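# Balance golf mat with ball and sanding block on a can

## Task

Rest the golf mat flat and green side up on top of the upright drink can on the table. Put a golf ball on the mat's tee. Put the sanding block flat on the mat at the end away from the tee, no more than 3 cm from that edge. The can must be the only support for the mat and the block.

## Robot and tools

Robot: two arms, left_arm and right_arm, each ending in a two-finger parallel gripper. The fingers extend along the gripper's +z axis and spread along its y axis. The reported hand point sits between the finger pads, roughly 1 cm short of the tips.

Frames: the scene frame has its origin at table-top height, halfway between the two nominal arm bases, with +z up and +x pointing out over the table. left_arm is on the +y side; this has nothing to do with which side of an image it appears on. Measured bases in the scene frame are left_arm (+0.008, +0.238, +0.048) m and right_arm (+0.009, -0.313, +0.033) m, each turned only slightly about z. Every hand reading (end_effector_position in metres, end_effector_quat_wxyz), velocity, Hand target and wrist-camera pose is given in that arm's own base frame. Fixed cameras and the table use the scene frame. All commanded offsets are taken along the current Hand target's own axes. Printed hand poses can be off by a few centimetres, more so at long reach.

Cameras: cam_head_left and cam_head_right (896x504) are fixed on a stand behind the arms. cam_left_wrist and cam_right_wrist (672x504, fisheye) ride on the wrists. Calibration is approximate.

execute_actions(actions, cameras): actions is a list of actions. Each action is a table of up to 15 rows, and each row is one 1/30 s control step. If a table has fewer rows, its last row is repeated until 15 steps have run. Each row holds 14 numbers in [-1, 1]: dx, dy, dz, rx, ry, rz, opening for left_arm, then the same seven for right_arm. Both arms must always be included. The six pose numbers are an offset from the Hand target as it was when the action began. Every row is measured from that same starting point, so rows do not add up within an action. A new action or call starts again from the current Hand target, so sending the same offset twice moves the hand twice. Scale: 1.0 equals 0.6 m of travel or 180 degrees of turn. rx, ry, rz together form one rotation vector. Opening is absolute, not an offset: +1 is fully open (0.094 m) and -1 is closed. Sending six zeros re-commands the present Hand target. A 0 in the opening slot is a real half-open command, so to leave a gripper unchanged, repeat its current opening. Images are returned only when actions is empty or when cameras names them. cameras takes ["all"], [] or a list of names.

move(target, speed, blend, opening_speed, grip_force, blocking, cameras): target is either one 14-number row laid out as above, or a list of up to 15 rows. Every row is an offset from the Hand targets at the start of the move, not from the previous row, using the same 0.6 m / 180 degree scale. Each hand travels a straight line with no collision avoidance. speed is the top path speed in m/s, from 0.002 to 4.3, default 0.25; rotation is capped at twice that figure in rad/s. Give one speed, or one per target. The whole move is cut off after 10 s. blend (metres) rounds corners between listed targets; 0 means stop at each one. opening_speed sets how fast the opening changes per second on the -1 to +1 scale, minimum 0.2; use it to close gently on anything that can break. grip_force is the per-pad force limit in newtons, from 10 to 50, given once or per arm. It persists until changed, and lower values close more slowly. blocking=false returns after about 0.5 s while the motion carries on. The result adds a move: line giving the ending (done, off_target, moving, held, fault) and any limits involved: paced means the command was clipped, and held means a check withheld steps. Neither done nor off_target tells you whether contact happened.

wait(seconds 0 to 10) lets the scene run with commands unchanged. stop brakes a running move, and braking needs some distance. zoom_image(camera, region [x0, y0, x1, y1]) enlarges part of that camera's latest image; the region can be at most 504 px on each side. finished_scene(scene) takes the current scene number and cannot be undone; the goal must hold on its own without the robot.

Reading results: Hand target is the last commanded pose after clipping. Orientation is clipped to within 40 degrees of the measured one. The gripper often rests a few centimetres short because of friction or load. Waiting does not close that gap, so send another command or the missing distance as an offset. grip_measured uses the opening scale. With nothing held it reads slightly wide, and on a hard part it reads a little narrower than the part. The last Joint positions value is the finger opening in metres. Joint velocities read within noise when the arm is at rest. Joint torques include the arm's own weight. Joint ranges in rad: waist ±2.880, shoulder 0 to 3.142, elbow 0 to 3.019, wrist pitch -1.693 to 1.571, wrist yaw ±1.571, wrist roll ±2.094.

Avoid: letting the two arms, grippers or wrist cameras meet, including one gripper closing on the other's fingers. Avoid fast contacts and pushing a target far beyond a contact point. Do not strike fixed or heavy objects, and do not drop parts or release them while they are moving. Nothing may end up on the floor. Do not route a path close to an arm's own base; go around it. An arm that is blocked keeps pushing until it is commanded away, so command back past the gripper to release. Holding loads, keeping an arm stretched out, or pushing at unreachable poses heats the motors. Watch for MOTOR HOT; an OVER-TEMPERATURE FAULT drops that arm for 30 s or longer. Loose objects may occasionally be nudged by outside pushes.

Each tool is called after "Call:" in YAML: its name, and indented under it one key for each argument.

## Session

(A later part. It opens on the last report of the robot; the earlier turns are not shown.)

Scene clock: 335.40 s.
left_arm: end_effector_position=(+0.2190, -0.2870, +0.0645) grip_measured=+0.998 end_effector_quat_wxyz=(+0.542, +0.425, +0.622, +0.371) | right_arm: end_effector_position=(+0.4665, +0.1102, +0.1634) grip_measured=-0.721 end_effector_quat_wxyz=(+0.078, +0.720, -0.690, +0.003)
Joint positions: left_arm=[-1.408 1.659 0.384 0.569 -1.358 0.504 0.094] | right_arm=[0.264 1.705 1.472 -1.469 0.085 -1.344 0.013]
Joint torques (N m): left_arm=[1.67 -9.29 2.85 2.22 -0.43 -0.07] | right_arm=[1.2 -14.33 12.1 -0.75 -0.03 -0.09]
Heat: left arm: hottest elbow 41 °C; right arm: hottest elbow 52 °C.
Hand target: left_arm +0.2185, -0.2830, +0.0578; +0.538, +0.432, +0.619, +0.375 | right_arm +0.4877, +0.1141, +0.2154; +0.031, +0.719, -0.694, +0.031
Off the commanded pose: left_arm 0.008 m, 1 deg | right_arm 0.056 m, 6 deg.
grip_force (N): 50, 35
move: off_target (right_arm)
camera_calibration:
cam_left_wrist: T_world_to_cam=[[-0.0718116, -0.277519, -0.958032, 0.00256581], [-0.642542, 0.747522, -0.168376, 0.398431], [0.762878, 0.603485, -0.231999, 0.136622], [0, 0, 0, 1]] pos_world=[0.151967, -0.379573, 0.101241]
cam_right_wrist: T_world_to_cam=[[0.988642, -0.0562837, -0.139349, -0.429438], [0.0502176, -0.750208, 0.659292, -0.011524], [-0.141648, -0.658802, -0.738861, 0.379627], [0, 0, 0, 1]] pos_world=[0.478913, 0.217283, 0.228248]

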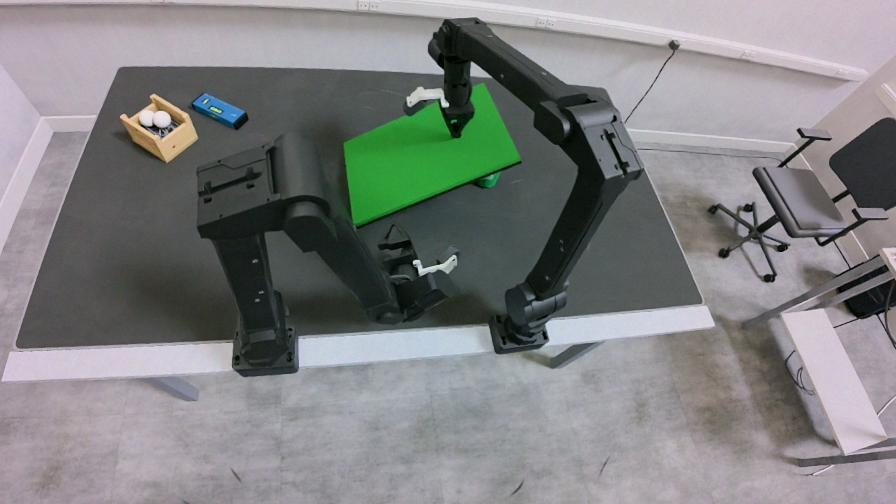

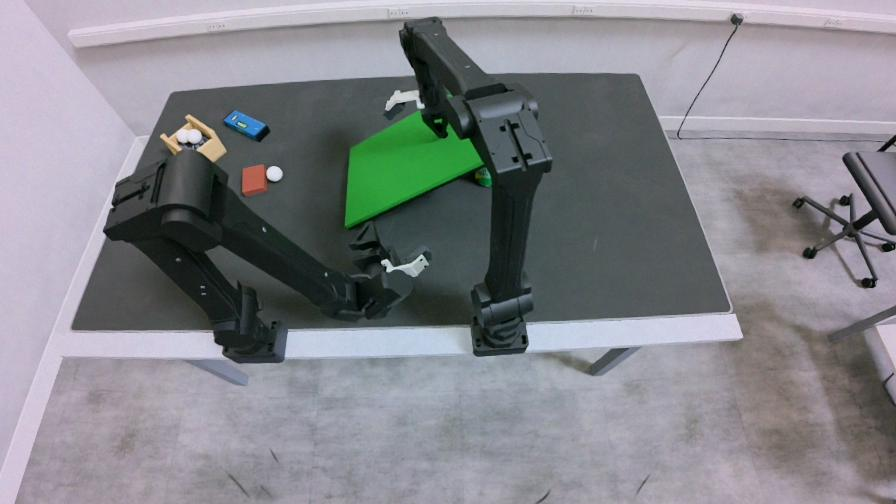

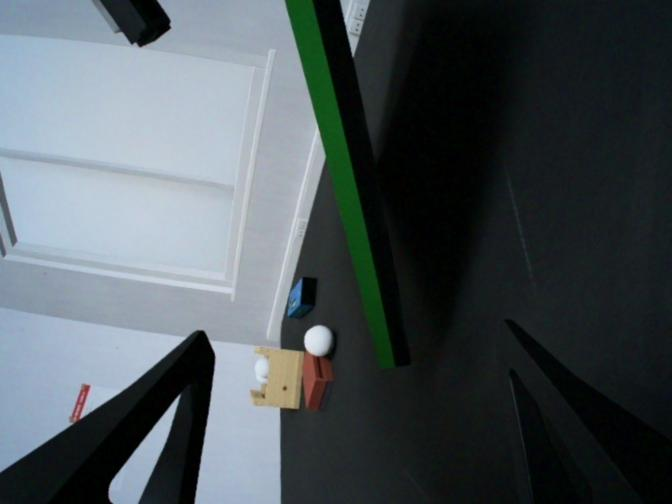

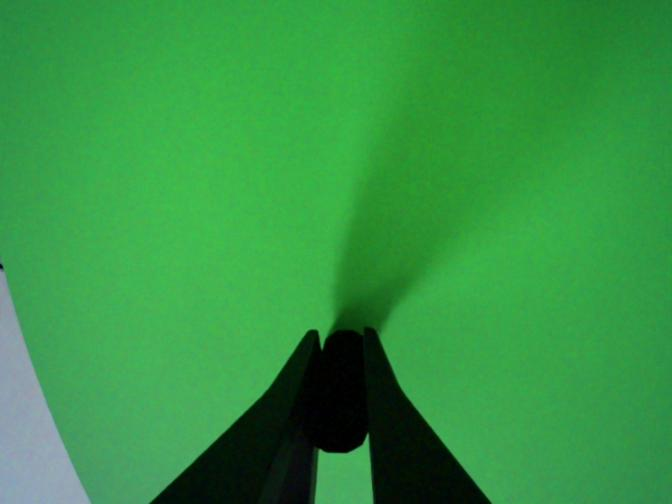

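Call:
move:
  target: [0.0263,-0.0427,0.102,-0.046,0.0582,-0.0669,0.5,0,0,0,0,0,0,-0.95]
  speed: 0.08
  cameras: ["all"]

Scene clock: 345.30 s.
left_arm: end_effector_position=(+0.2709, -0.2738, +0.0241) grip_measured=+0.502 end_effector_quat_wxyz=(+0.546, +0.294, +0.676, +0.397) | right_arm: end_effector_position=(+0.4665, +0.1102, +0.1634) grip_measured=-0.721 end_effector_quat_wxyz=(+0.078, +0.720, -0.690, +0.003)
Joint positions: left_arm=[-1.254 1.905 0.497 0.679 -1.438 0.314 0.071] | right_arm=[0.264 1.705 1.472 -1.469 0.085 -1.344 0.013]
Joint torques (N m): left_arm=[1.96 -11.69 3.81 1.31 -0.69 -0.16] | right_arm=[1.55 -15.09 12.3 -0.95 -0.05 -0.08]
Heat: left arm: hottest elbow 40 °C; right arm: hottest elbow 55 °C.
Hand target: left_arm +0.2750, -0.2771, +0.0201; +0.545, +0.289, +0.678, +0.398 | right_arm +0.4877, +0.1142, +0.2154; +0.031, +0.719, -0.694, +0.031
Off the commanded pose: left_arm 0.007 m, 1 deg | right_arm 0.056 m, 6 deg.
grip_force (N): 50, 35
move: off_target (right_arm)
camera_calibration:
cam_left_wrist: T_world_to_cam=[[0.0727681, -0.420813, -0.904224, -0.108428], [-0.779422, 0.541662, -0.314806, 0.399453], [0.622258, 0.72768, -0.288575, 0.153161], [0, 0, 0, 1]] pos_world=[0.223927, -0.373448, 0.0719053]
cam_right_wrist: T_world_to_cam=[[0.988642, -0.0562837, -0.139349, -0.429438], [0.0502176, -0.750208, 0.659292, -0.011524], [-0.141648, -0.658802, -0.738861, 0.379627], [0, 0, 0, 1]] pos_world=[0.478913, 0.217283, 0.228248]

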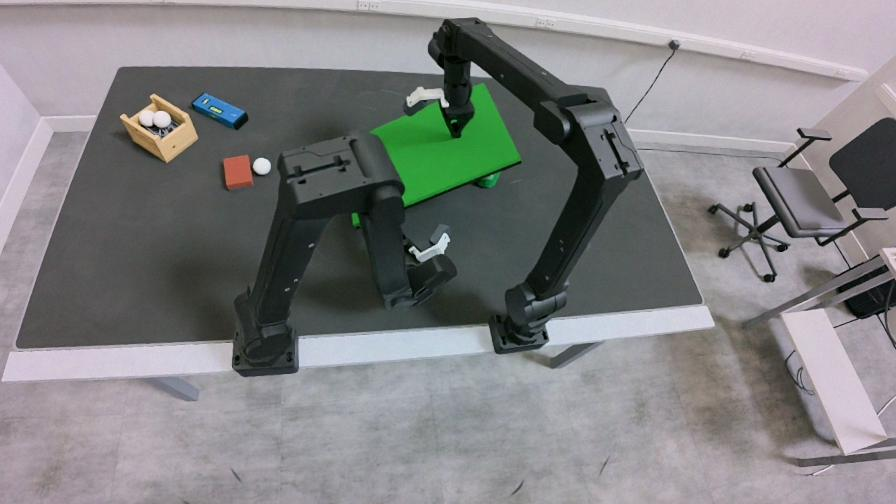

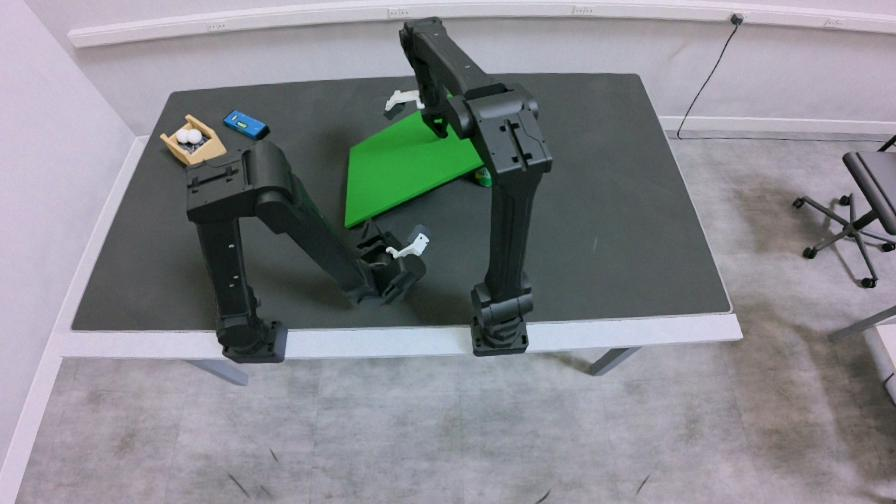

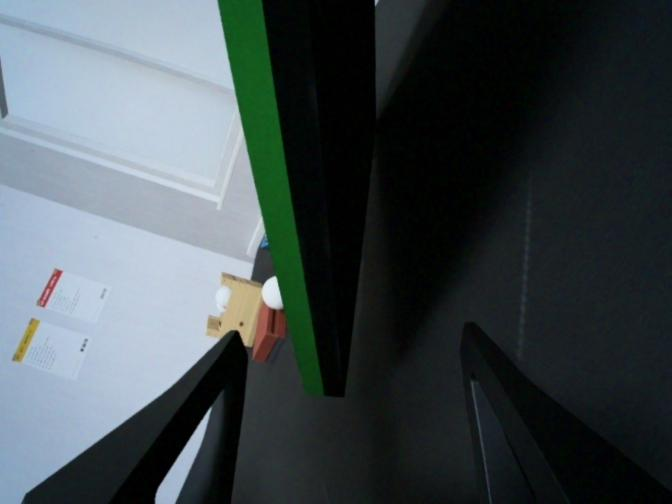

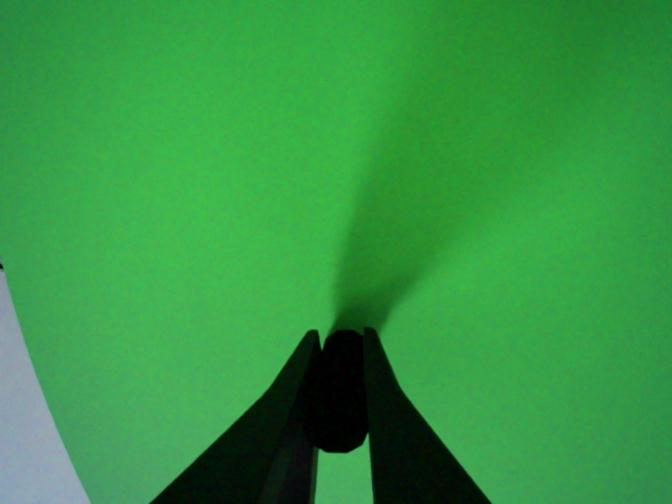

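Call:
zoom_image:
  camera: "cam_left_wrist"
  region: [240, 250, 480, 430]

Call:
zoom_image:
  camera: "cam_head_right"
  region: [320, 140, 420, 240]

Scaled by 2.100 from the camera's 672x504 image, which has a finer 960x720 frame.

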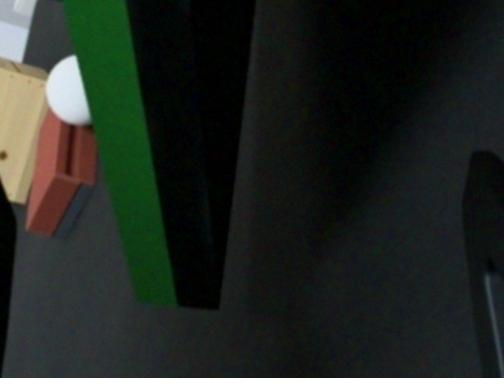

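Scaled by 5.040.

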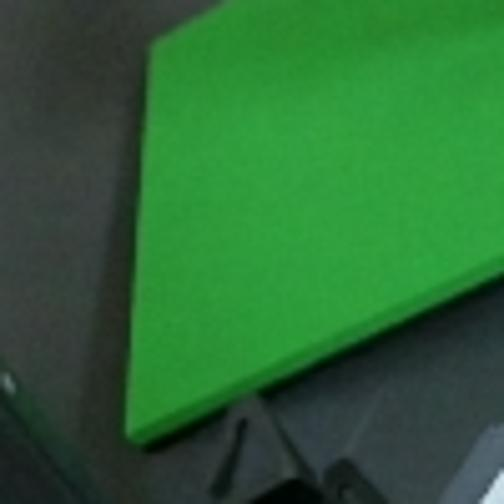

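Call:
move:
  target: [0,0.0265,0.01,0,0,0,0.4,0,0,0,0,0,0,-0.95]
  speed: 0.08
  cameras: ["cam_left_wrist"]

Scene clock: 360.40 s.
left_arm: end_effector_position=(+0.2784, -0.2713, +0.0315) grip_measured=+0.402 end_effector_quat_wxyz=(+0.544, +0.293, +0.678, +0.398) | right_arm: end_effector_position=(+0.4665, +0.1102, +0.1634) grip_measured=-0.721 end_effector_quat_wxyz=(+0.078, +0.720, -0.690, +0.003)
Joint positions: left_arm=[-1.23 1.889 0.49 0.738 -1.424 0.385 0.066] | right_arm=[0.264 1.705 1.472 -1.469 0.085 -1.344 0.013]
Joint torques (N m): left_arm=[2.08 -14.04 2.03 2.06 -0.44 -0.08] | right_arm=[0.62 -14.97 12.16 -0.84 -0.07 -0.14]
Heat: left arm: hottest elbow 40 °C; right arm: hottest elbow 58 °C.
Hand target: left_arm +0.2801, -0.2676, +0.0331; +0.545, +0.289, +0.678, +0.398 | right_arm +0.4877, +0.1142, +0.2154; +0.031, +0.719, -0.694, +0.031
Off the commanded pose: left_arm 0.005 m, 0 deg | right_arm 0.056 m, 6 deg.
grip_force (N): 50, 35
move: off_target (right_arm)
camera_calibration:
cam_left_wrist: T_world_to_cam=[[0.0740218, -0.420084, -0.904461, -0.101449], [-0.783429, 0.536684, -0.313383, 0.405995], [0.617057, 0.731779, -0.28938, 0.151452], [0, 0, 0, 1]] pos_world=[0.232123, -0.371338, 0.0793028]
Images, in order (width x height): cam_left_wrist 672x504.

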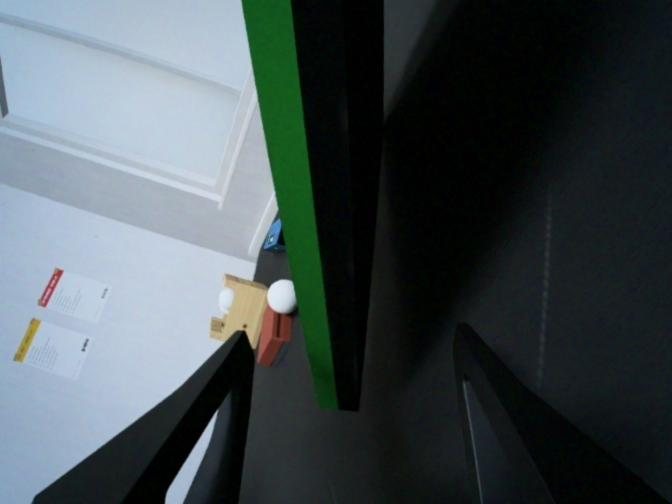

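Call:
move:
  target: [0,0.013,0.05,0,0,0,0.4,0,0,0,0,0,0,-0.95]
  speed: 0.06
  cameras: ["cam_left_wrist"]

Scene clock: 363.83 s.
left_arm: end_effector_position=(+0.3087, -0.2627, +0.0446) grip_measured=+0.402 end_effector_quat_wxyz=(+0.551, +0.284, +0.680, +0.392) | right_arm: end_effector_position=(+0.4665, +0.1102, +0.1634) grip_measured=-0.721 end_effector_quat_wxyz=(+0.078, +0.720, -0.690, +0.003)
Joint positions: left_arm=[-1.135 1.905 0.473 1.044 -1.341 0.635 0.066] | right_arm=[0.264 1.705 1.472 -1.469 0.085 -1.344 0.013]
Joint torques (N m): left_arm=[2.08 -11.46 1.92 2.36 -0.21 -0.06] | right_arm=[1.44 -14.92 12.38 -0.94 -0.06 -0.12]
Heat: left arm: hottest elbow 39 °C; right arm: hottest elbow 58 °C.
Hand target: left_arm +0.3089, -0.2567, +0.0371; +0.545, +0.289, +0.678, +0.398 | right_arm +0.4877, +0.1142, +0.2154; +0.031, +0.719, -0.694, +0.031
Off the commanded pose: left_arm 0.009 m, 1 deg | right_arm 0.056 m, 6 deg.
grip_force (N): 50, 35
move: off_target (right_arm)
camera_calibration:
cam_left_wrist: T_world_to_cam=[[0.0826394, -0.442063, -0.893169, -0.0971149], [-0.780598, 0.528452, -0.333775, 0.427055], [0.619547, 0.724788, -0.301403, 0.128089], [0, 0, 0, 1]] pos_world=[0.262027, -0.361447, 0.0944068]
Images, in order (width x height): cam_left_wrist 672x504.

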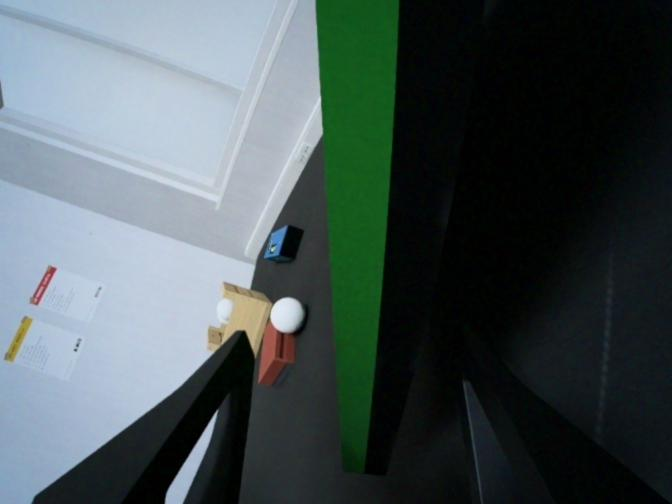

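Call:
move:
  target: [0,-0.008,0.01,0,0,0,0.4,0,0,0,0,0,0,-0.95]
  speed: 0.06

Call:
move:
  target: [0,0,0,0,0,0,-0.8,0,0,0,0,0,0,-0.95]
  opening_speed: 0.5
  cameras: ["all"]

Scene clock: 368.23 s.
left_arm: end_effector_position=(+0.3124, -0.2600, +0.0382) grip_measured=+0.402 end_effector_quat_wxyz=(+0.548, +0.288, +0.679, +0.394) | right_arm: end_effector_position=(+0.4665, +0.1102, +0.1634) grip_measured=-0.721 end_effector_quat_wxyz=(+0.078, +0.720, -0.690, +0.003)
Joint positions: left_arm=[-1.121 1.934 0.473 1.087 -1.327 0.661 0.066] | right_arm=[0.264 1.705 1.472 -1.469 0.085 -1.344 0.013]
Joint torques (N m): left_arm=[2.08 -11.99 2.47 2.41 -0.19 -0.1] | right_arm=[2.02 -15.62 12.18 -0.77 -0.02 -0.07]
Heat: left arm: hottest elbow 39 °C; right arm: hottest elbow 59 °C.
Hand target: left_arm +0.3149, -0.2580, +0.0325; +0.545, +0.289, +0.678, +0.398 | right_arm +0.4877, +0.1142, +0.2154; +0.031, +0.719, -0.694, +0.031
Off the commanded pose: left_arm 0.007 m, 1 deg | right_arm 0.056 m, 6 deg.
grip_force (N): 50, 35
move: off_target (right_arm)

Scene clock: 370.83 s.
left_arm: end_effector_position=(+0.3125, -0.2606, +0.0369) grip_measured=-0.645 end_effector_quat_wxyz=(+0.547, +0.293, +0.678, +0.395) | right_arm: end_effector_position=(+0.4661, +0.1101, +0.1635) grip_measured=-0.721 end_effector_quat_wxyz=(+0.079, +0.720, -0.690, +0.002)
Joint positions: left_arm=[-1.121 1.937 0.473 1.089 -1.322 0.669 0.017] | right_arm=[0.264 1.705 1.472 -1.471 0.085 -1.344 0.013]
Joint torques (N m): left_arm=[2.02 -11.87 2.48 2.39 -0.42 -0.12] | right_arm=[0.15 -14.68 12.18 -0.64 -0.12 -0.07]
Heat: left arm: hottest elbow 39 °C; right arm: hottest elbow 59 °C.
Hand target: left_arm +0.3149, -0.2579, +0.0324; +0.545, +0.290, +0.678, +0.398 | right_arm +0.4877, +0.1141, +0.2154; +0.031, +0.719, -0.694, +0.031
Off the commanded pose: left_arm 0.006 m, 1 deg | right_arm 0.056 m, 6 deg.
grip_force (N): 50, 35
move: off_target (right_arm)
camera_calibration:
cam_left_wrist: T_world_to_cam=[[0.0719967, -0.425572, -0.902056, -0.0953552], [-0.77964, 0.540058, -0.317015, 0.428451], [0.622075, 0.726103, -0.292911, 0.121169], [0, 0, 0, 1]] pos_world=[0.265527, -0.359951, 0.0853016]
cam_right_wrist: T_world_to_cam=[[0.988431, -0.0563559, -0.140812, -0.428693], [0.0511988, -0.749934, 0.659528, -0.0120908], [-0.142768, -0.659107, -0.738373, 0.380076], [0, 0, 0, 1]] pos_world=[0.478615, 0.217284, 0.228247]

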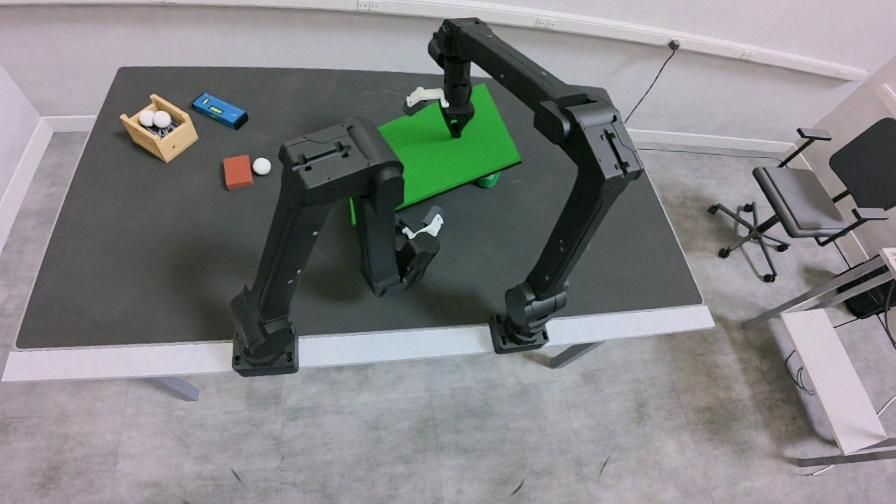

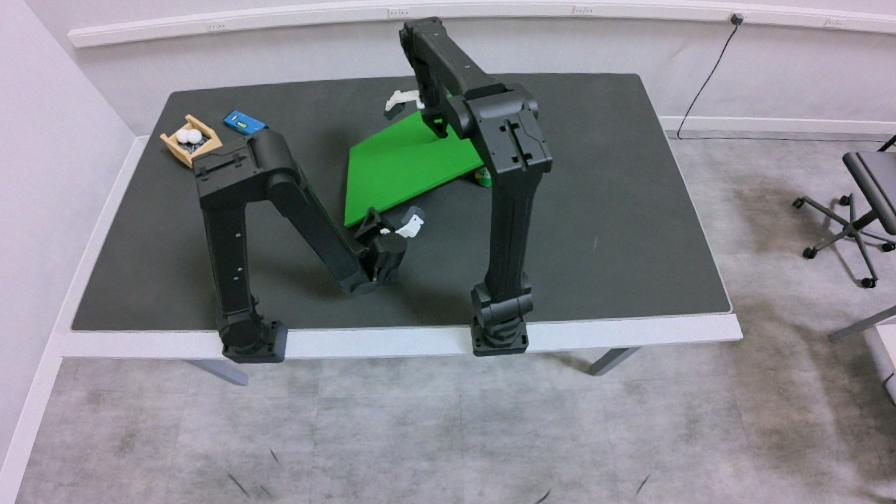

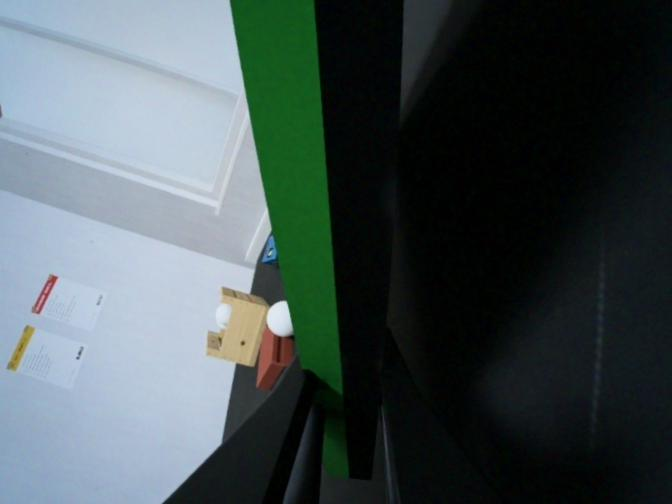

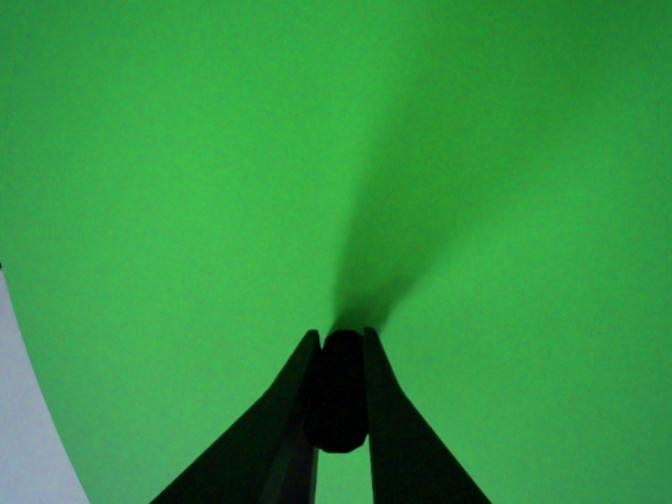

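Call:
move:
  target: [-0.063,0.156,-0.009,-0.0202,0,0.1148,-0.8,0,0,0,0,0,0,-0.95]
  speed: 0.05
  cameras: ["all"]

Scene clock: 382.00 s.
left_arm: end_effector_position=(+0.3119, -0.2413, +0.1214) grip_measured=-0.651 end_effector_quat_wxyz=(+0.468, +0.396, +0.602, +0.511) | right_arm: end_effector_position=(+0.4729, +0.1097, +0.1741) grip_measured=-0.721 end_effector_quat_wxyz=(+0.067, +0.720, -0.691, +0.008)
Joint positions: left_arm=[-1.102 1.651 0.415 1.058 -1.347 1.237 0.016] | right_arm=[0.259 1.699 1.495 -1.473 0.084 -1.348 0.013]
Joint torques (N m): left_arm=[1.67 -13.57 4.34 2.09 -0.01 0.11] | right_arm=[2.02 -14.15 11.12 -0.64 -0.01 0.02]
Heat: left arm: hottest elbow 39 °C; right arm: hottest elbow 59 °C.
Hand target: left_arm +0.3147, -0.2422, +0.1323; +0.474, +0.389, +0.603, +0.511 | right_arm +0.4877, +0.1142, +0.2155; +0.031, +0.719, -0.694, +0.031
Off the commanded pose: left_arm 0.011 m, 1 deg | right_arm 0.044 m, 5 deg.
grip_force (N): 50, 35
move: off_target (left_arm, right_arm)
camera_calibration:
cam_left_wrist: T_world_to_cam=[[0.0370628, -0.0618529, -0.997397, 0.0993313], [-0.790588, 0.608658, -0.0671235, 0.433991], [0.611225, 0.791018, -0.0263416, 0.118968], [0, 0, 0, 1]] pos_world=[0.266711, -0.352114, 0.131338]
cam_right_wrist: T_world_to_cam=[[0.991544, -0.0562533, -0.116942, -0.439553], [0.0344256, -0.754844, 0.655, -0.0105055], [-0.125119, -0.653487, -0.746525, 0.381077], [0, 0, 0, 1]] pos_world=[0.483878, 0.216372, 0.239962]

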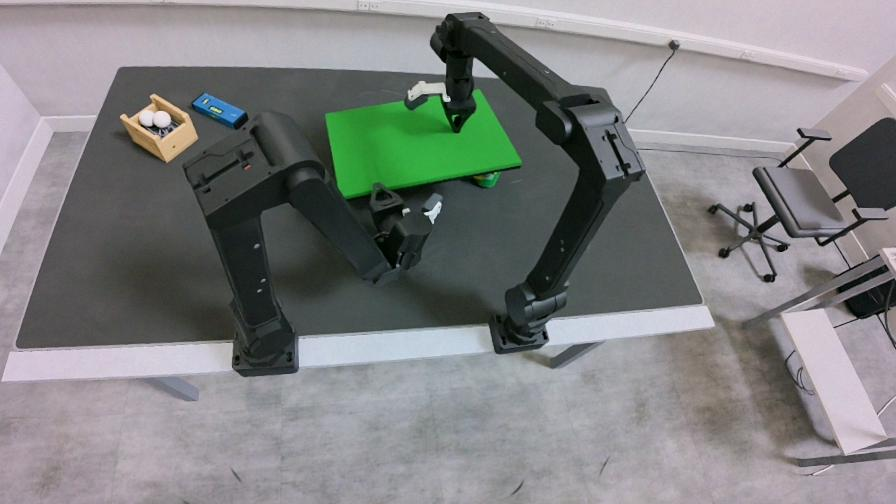

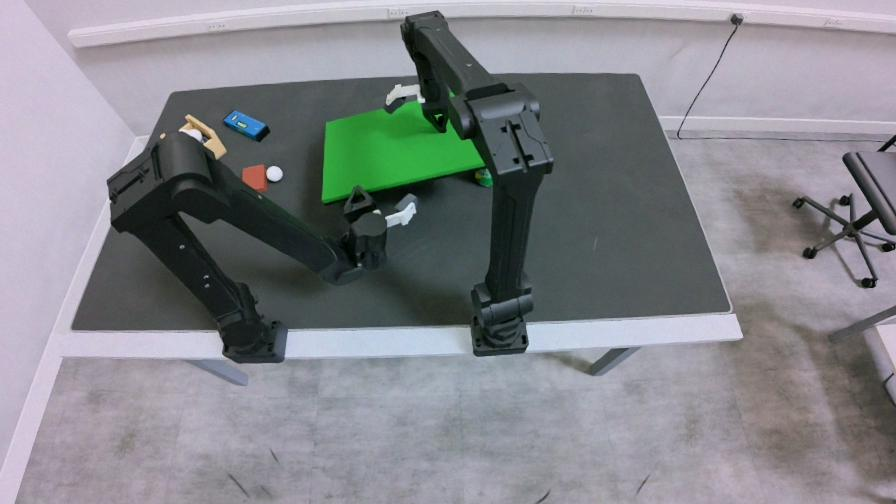

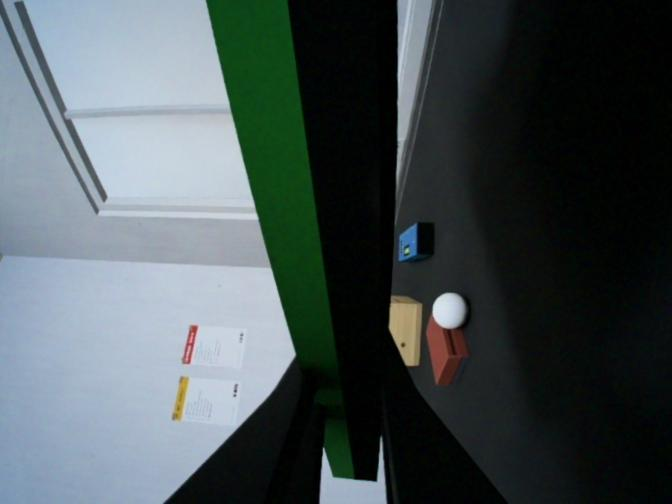

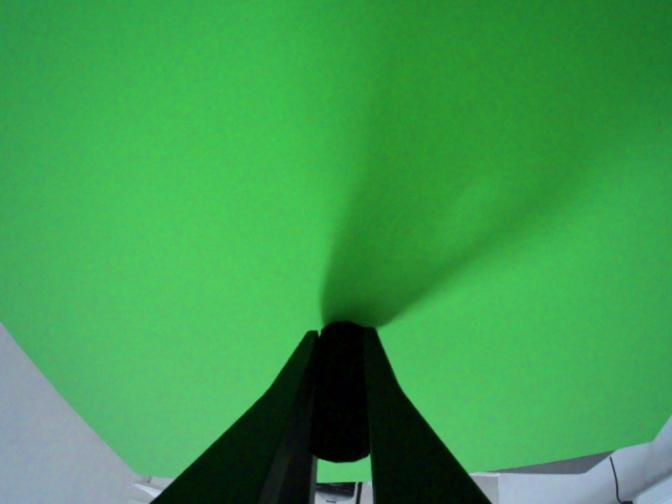

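Call:
zoom_image:
  camera: "cam_head_left"
  region: [300, 70, 540, 230]

Call:
zoom_image:
  camera: "cam_head_right"
  region: [290, 70, 530, 230]

Scaled by 2.100.

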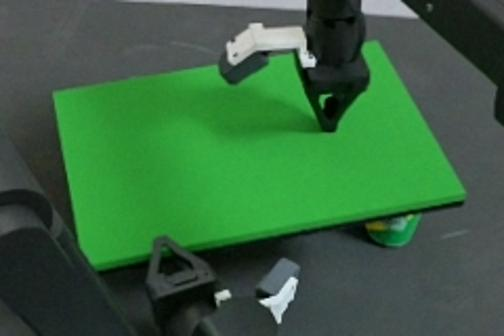

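Scaled by 2.100.

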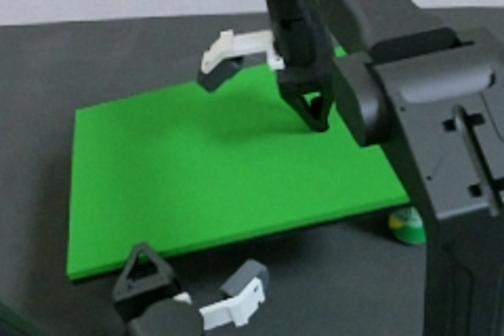

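Call:
move:
  target: [-0.3127,-0.0465,-0.0568,-0.0043,-0.0686,-0.0021,-0.8,0.3767,0.0783,0.0082,0.0107,0.001,0.0679,-0.95]
  speed: 0.05
  cameras: ["all"]

Call:
zoom_image:
  camera: "cam_head_left"
  region: [380, 50, 620, 210]

Call:
zoom_image:
  camera: "cam_head_right"
  region: [350, 50, 590, 210]

Scene clock: 418.07 s.
left_arm: end_effector_position=(+0.3289, -0.4231, +0.1382) grip_measured=-0.652 end_effector_quat_wxyz=(+0.539, +0.436, +0.551, +0.465) | right_arm: end_effector_position=(+0.4440, -0.1036, +0.2032) grip_measured=-0.721 end_effector_quat_wxyz=(-0.039, -0.647, +0.761, -0.012)
Joint positions: left_arm=[-1.224 1.885 0.806 1.123 -1.268 1.423 0.016] | right_arm=[-0.199 1.56 1.404 -1.444 0.077 -1.606 0.013]
Joint torques (N m): left_arm=[0.79 -15.15 7.06 2.43 -0.13 0.12] | right_arm=[0.03 -13.74 7.98 1.02 0.14 -0.07]
Heat: left arm: hottest elbow 38 °C; right arm: hottest elbow 58 °C.
Hand target: left_arm +0.3287, -0.4343, +0.1384; +0.540, +0.437, +0.546, +0.468 | right_arm +0.4487, -0.1129, +0.2303; -0.016, -0.641, +0.766, -0.047
Off the commanded pose: left_arm 0.011 m, 1 deg | right_arm 0.029 m, 5 deg.
grip_force (N): 50, 35
move: off_target (left_arm, right_arm)
camera_calibration:
cam_left_wrist: T_world_to_cam=[[0.0773639, -0.0955094, -0.992418, 0.0759865], [-0.645604, 0.753724, -0.122866, 0.580623], [0.759744, 0.650214, -0.0033502, 0.141318], [0, 0, 0, 1]] pos_world=[0.261608, -0.522259, 0.147223]
cam_right_wrist: T_world_to_cam=[[0.965546, -0.251456, -0.0670095, -0.438313], [-0.154023, -0.759759, 0.631698, -0.101623], [-0.209755, -0.599613, -0.772313, 0.308206], [0, 0, 0, 1]] pos_world=[0.472207, -0.00262086, 0.272856]

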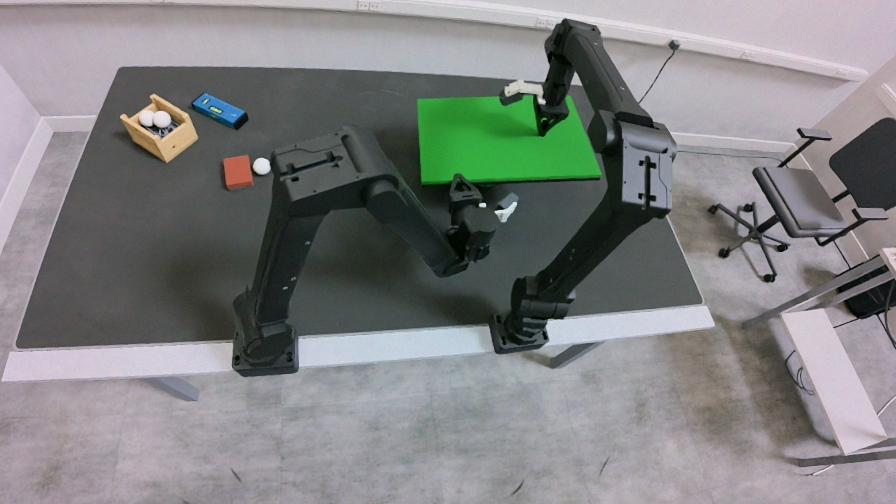

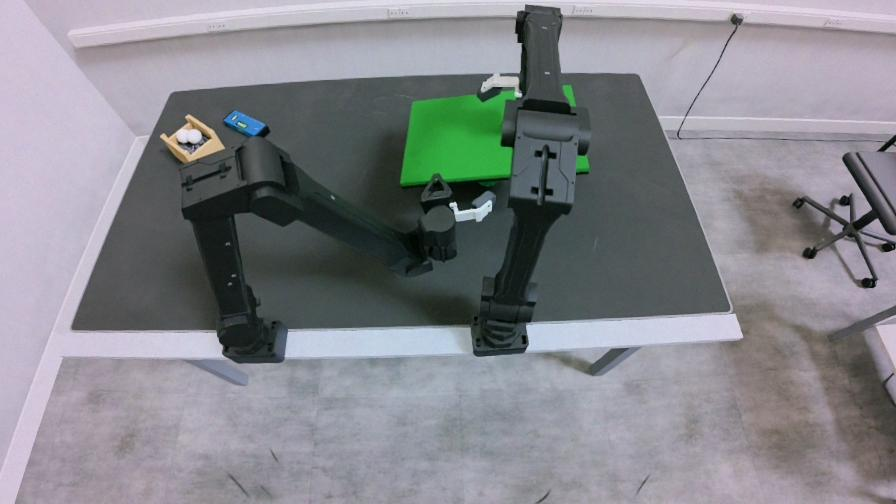

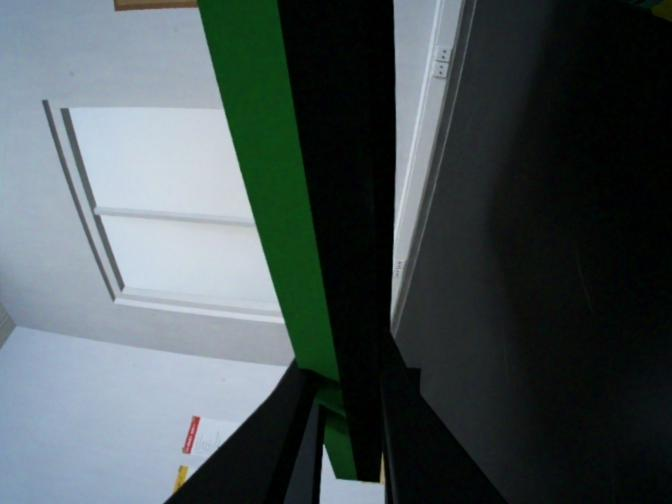

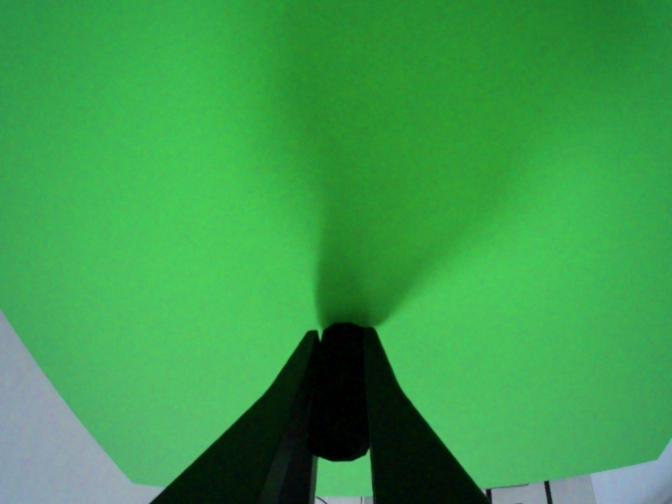

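Scaled by 2.100.

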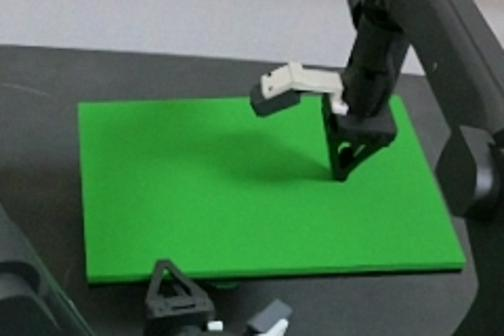

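Scaled by 2.100.

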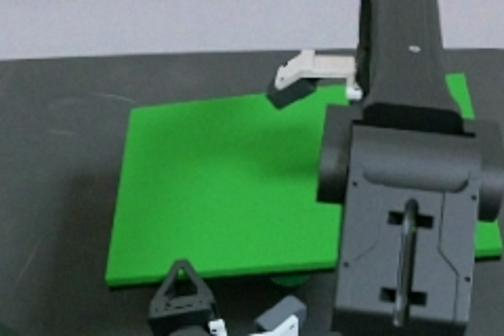

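Call:
zoom_image:
  camera: "cam_head_left"
  region: [450, 150, 520, 210]

Call:
zoom_image:
  camera: "cam_head_right"
  region: [450, 150, 520, 210]

Call:
zoom_image:
  camera: "cam_head_right"
  region: [550, 130, 620, 190]

Scaled by 7.200.

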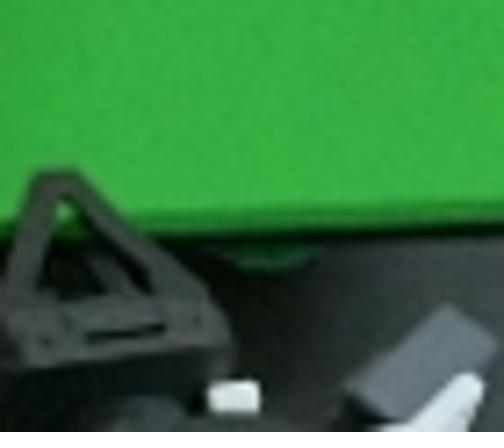

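Scaled by 7.200.

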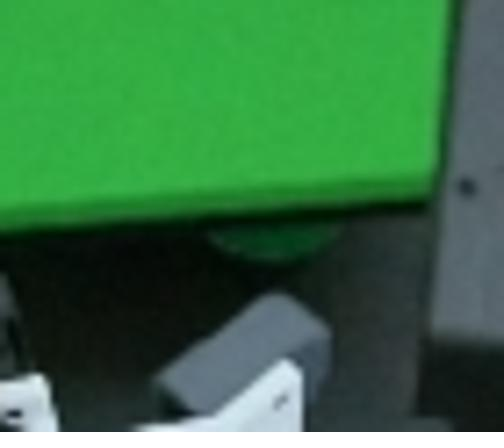

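Scaled by 7.200.

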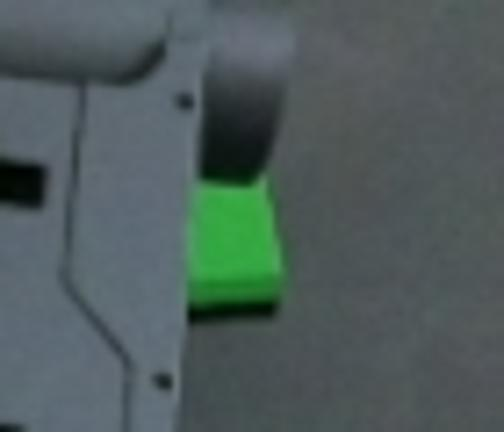

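Call:
move:
  target: [-0.0388,-0.0665,-0.0005,-0.0021,-0.0011,0.0332,-0.8,0.0395,-0.0048,0.1125,-0.0059,-0.0328,0.0012,-0.95]
  speed: 0.04
  cameras: ["all"]

Call:
zoom_image:
  camera: "cam_head_left"
  region: [400, 60, 640, 220]

Call:
zoom_image:
  camera: "cam_head_right"
  region: [380, 60, 620, 220]

Scene clock: 442.73 s.
left_arm: end_effector_position=(+0.3311, -0.4524, +0.1061) grip_measured=-0.653 end_effector_quat_wxyz=(+0.519, +0.459, +0.528, +0.491) | right_arm: end_effector_position=(+0.4427, -0.1361, +0.1562) grip_measured=-0.721 end_effector_quat_wxyz=(+0.006, -0.644, +0.765, +0.009)
Joint positions: left_arm=[-1.24 2.02 0.894 1.198 -1.282 1.542 0.016] | right_arm=[-0.305 1.592 1.317 -1.305 -0.021 -1.705 0.013]
Joint torques (N m): left_arm=[0.62 -16.21 6.99 2.24 -0.06 0.22] | right_arm=[0.97 -10.7 7.61 0.69 -0.18 -0.05]
Heat: left arm: hottest elbow 39 °C; right arm: hottest elbow 54 °C.
Hand target: left_arm +0.3304, -0.4644, +0.1035; +0.518, +0.463, +0.520, +0.497 | right_arm +0.4496, -0.1429, +0.1654; +0.017, -0.641, +0.767, -0.007
Off the commanded pose: left_arm 0.012 m, 1 deg | right_arm 0.013 m, 2 deg.
grip_force (N): 50, 35
move: off_target (left_arm, right_arm)
camera_calibration:
cam_left_wrist: T_world_to_cam=[[0.0810438, -0.00506037, -0.996698, 0.0812215], [-0.645615, 0.76158, -0.0563631, 0.596617], [0.75935, 0.648051, 0.0584543, 0.151042], [0, 0, 0, 1]] pos_world=[0.263908, -0.551843, 0.105751]
cam_right_wrist: T_world_to_cam=[[0.965619, -0.25517, -0.0496921, -0.45162], [-0.186379, -0.812787, 0.551943, -0.0772509], [-0.181228, -0.523704, -0.8324, 0.259168], [0, 0, 0, 1]] pos_world=[0.468663, -0.0423009, 0.235927]

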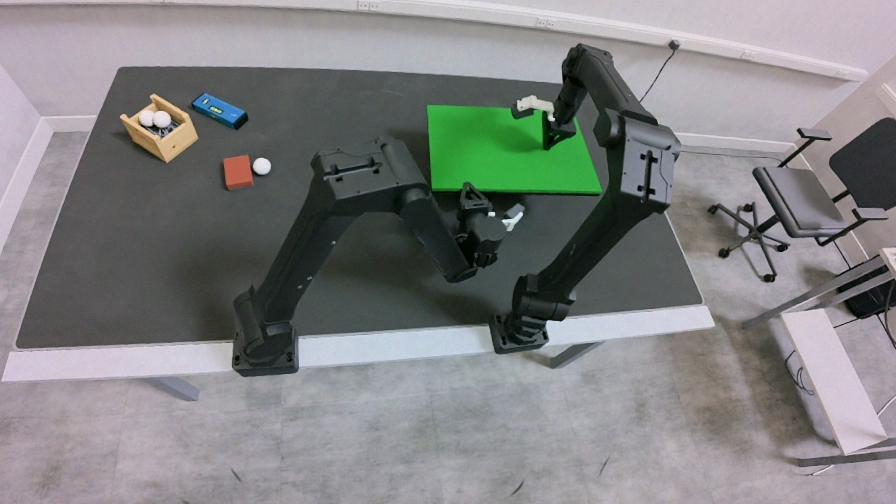

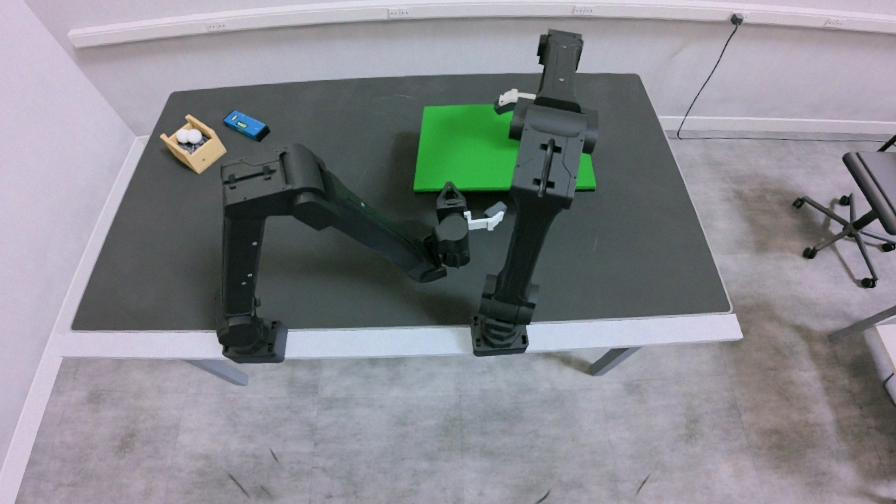

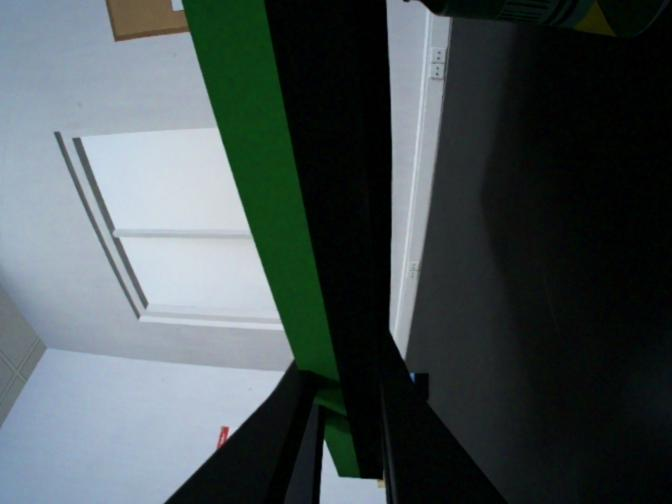

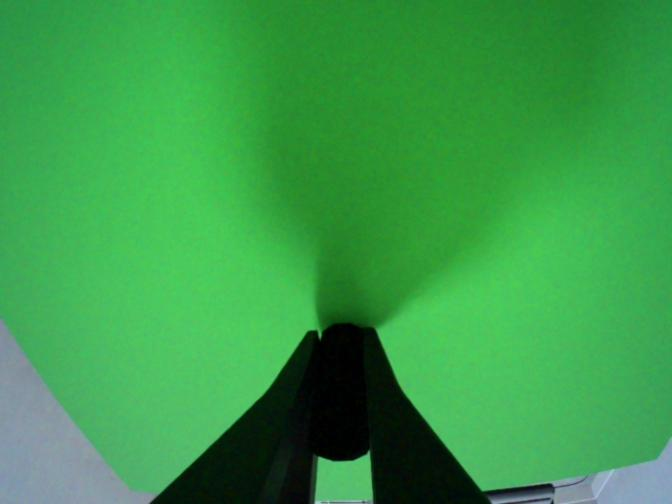

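Scaled by 2.100.

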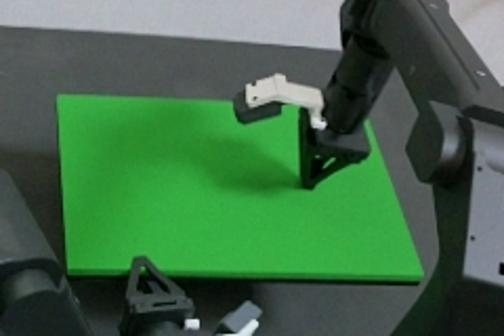

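Scaled by 2.100.

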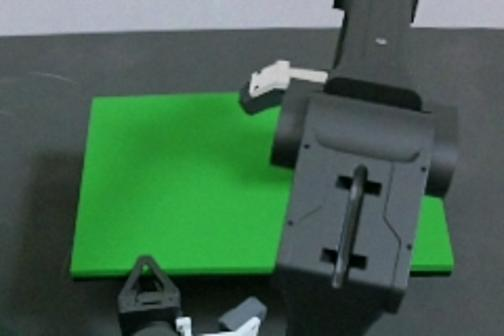

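Call:
zoom_image:
  camera: "cam_left_wrist"
  region: [372, 0, 672, 120]

Scaled by 1.680 from the camera's 672x504 image, which has a finer 960x720 frame.

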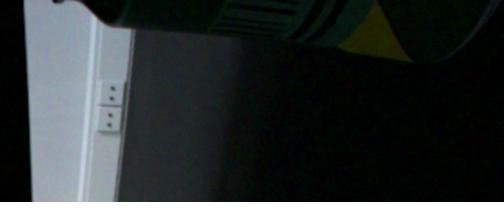

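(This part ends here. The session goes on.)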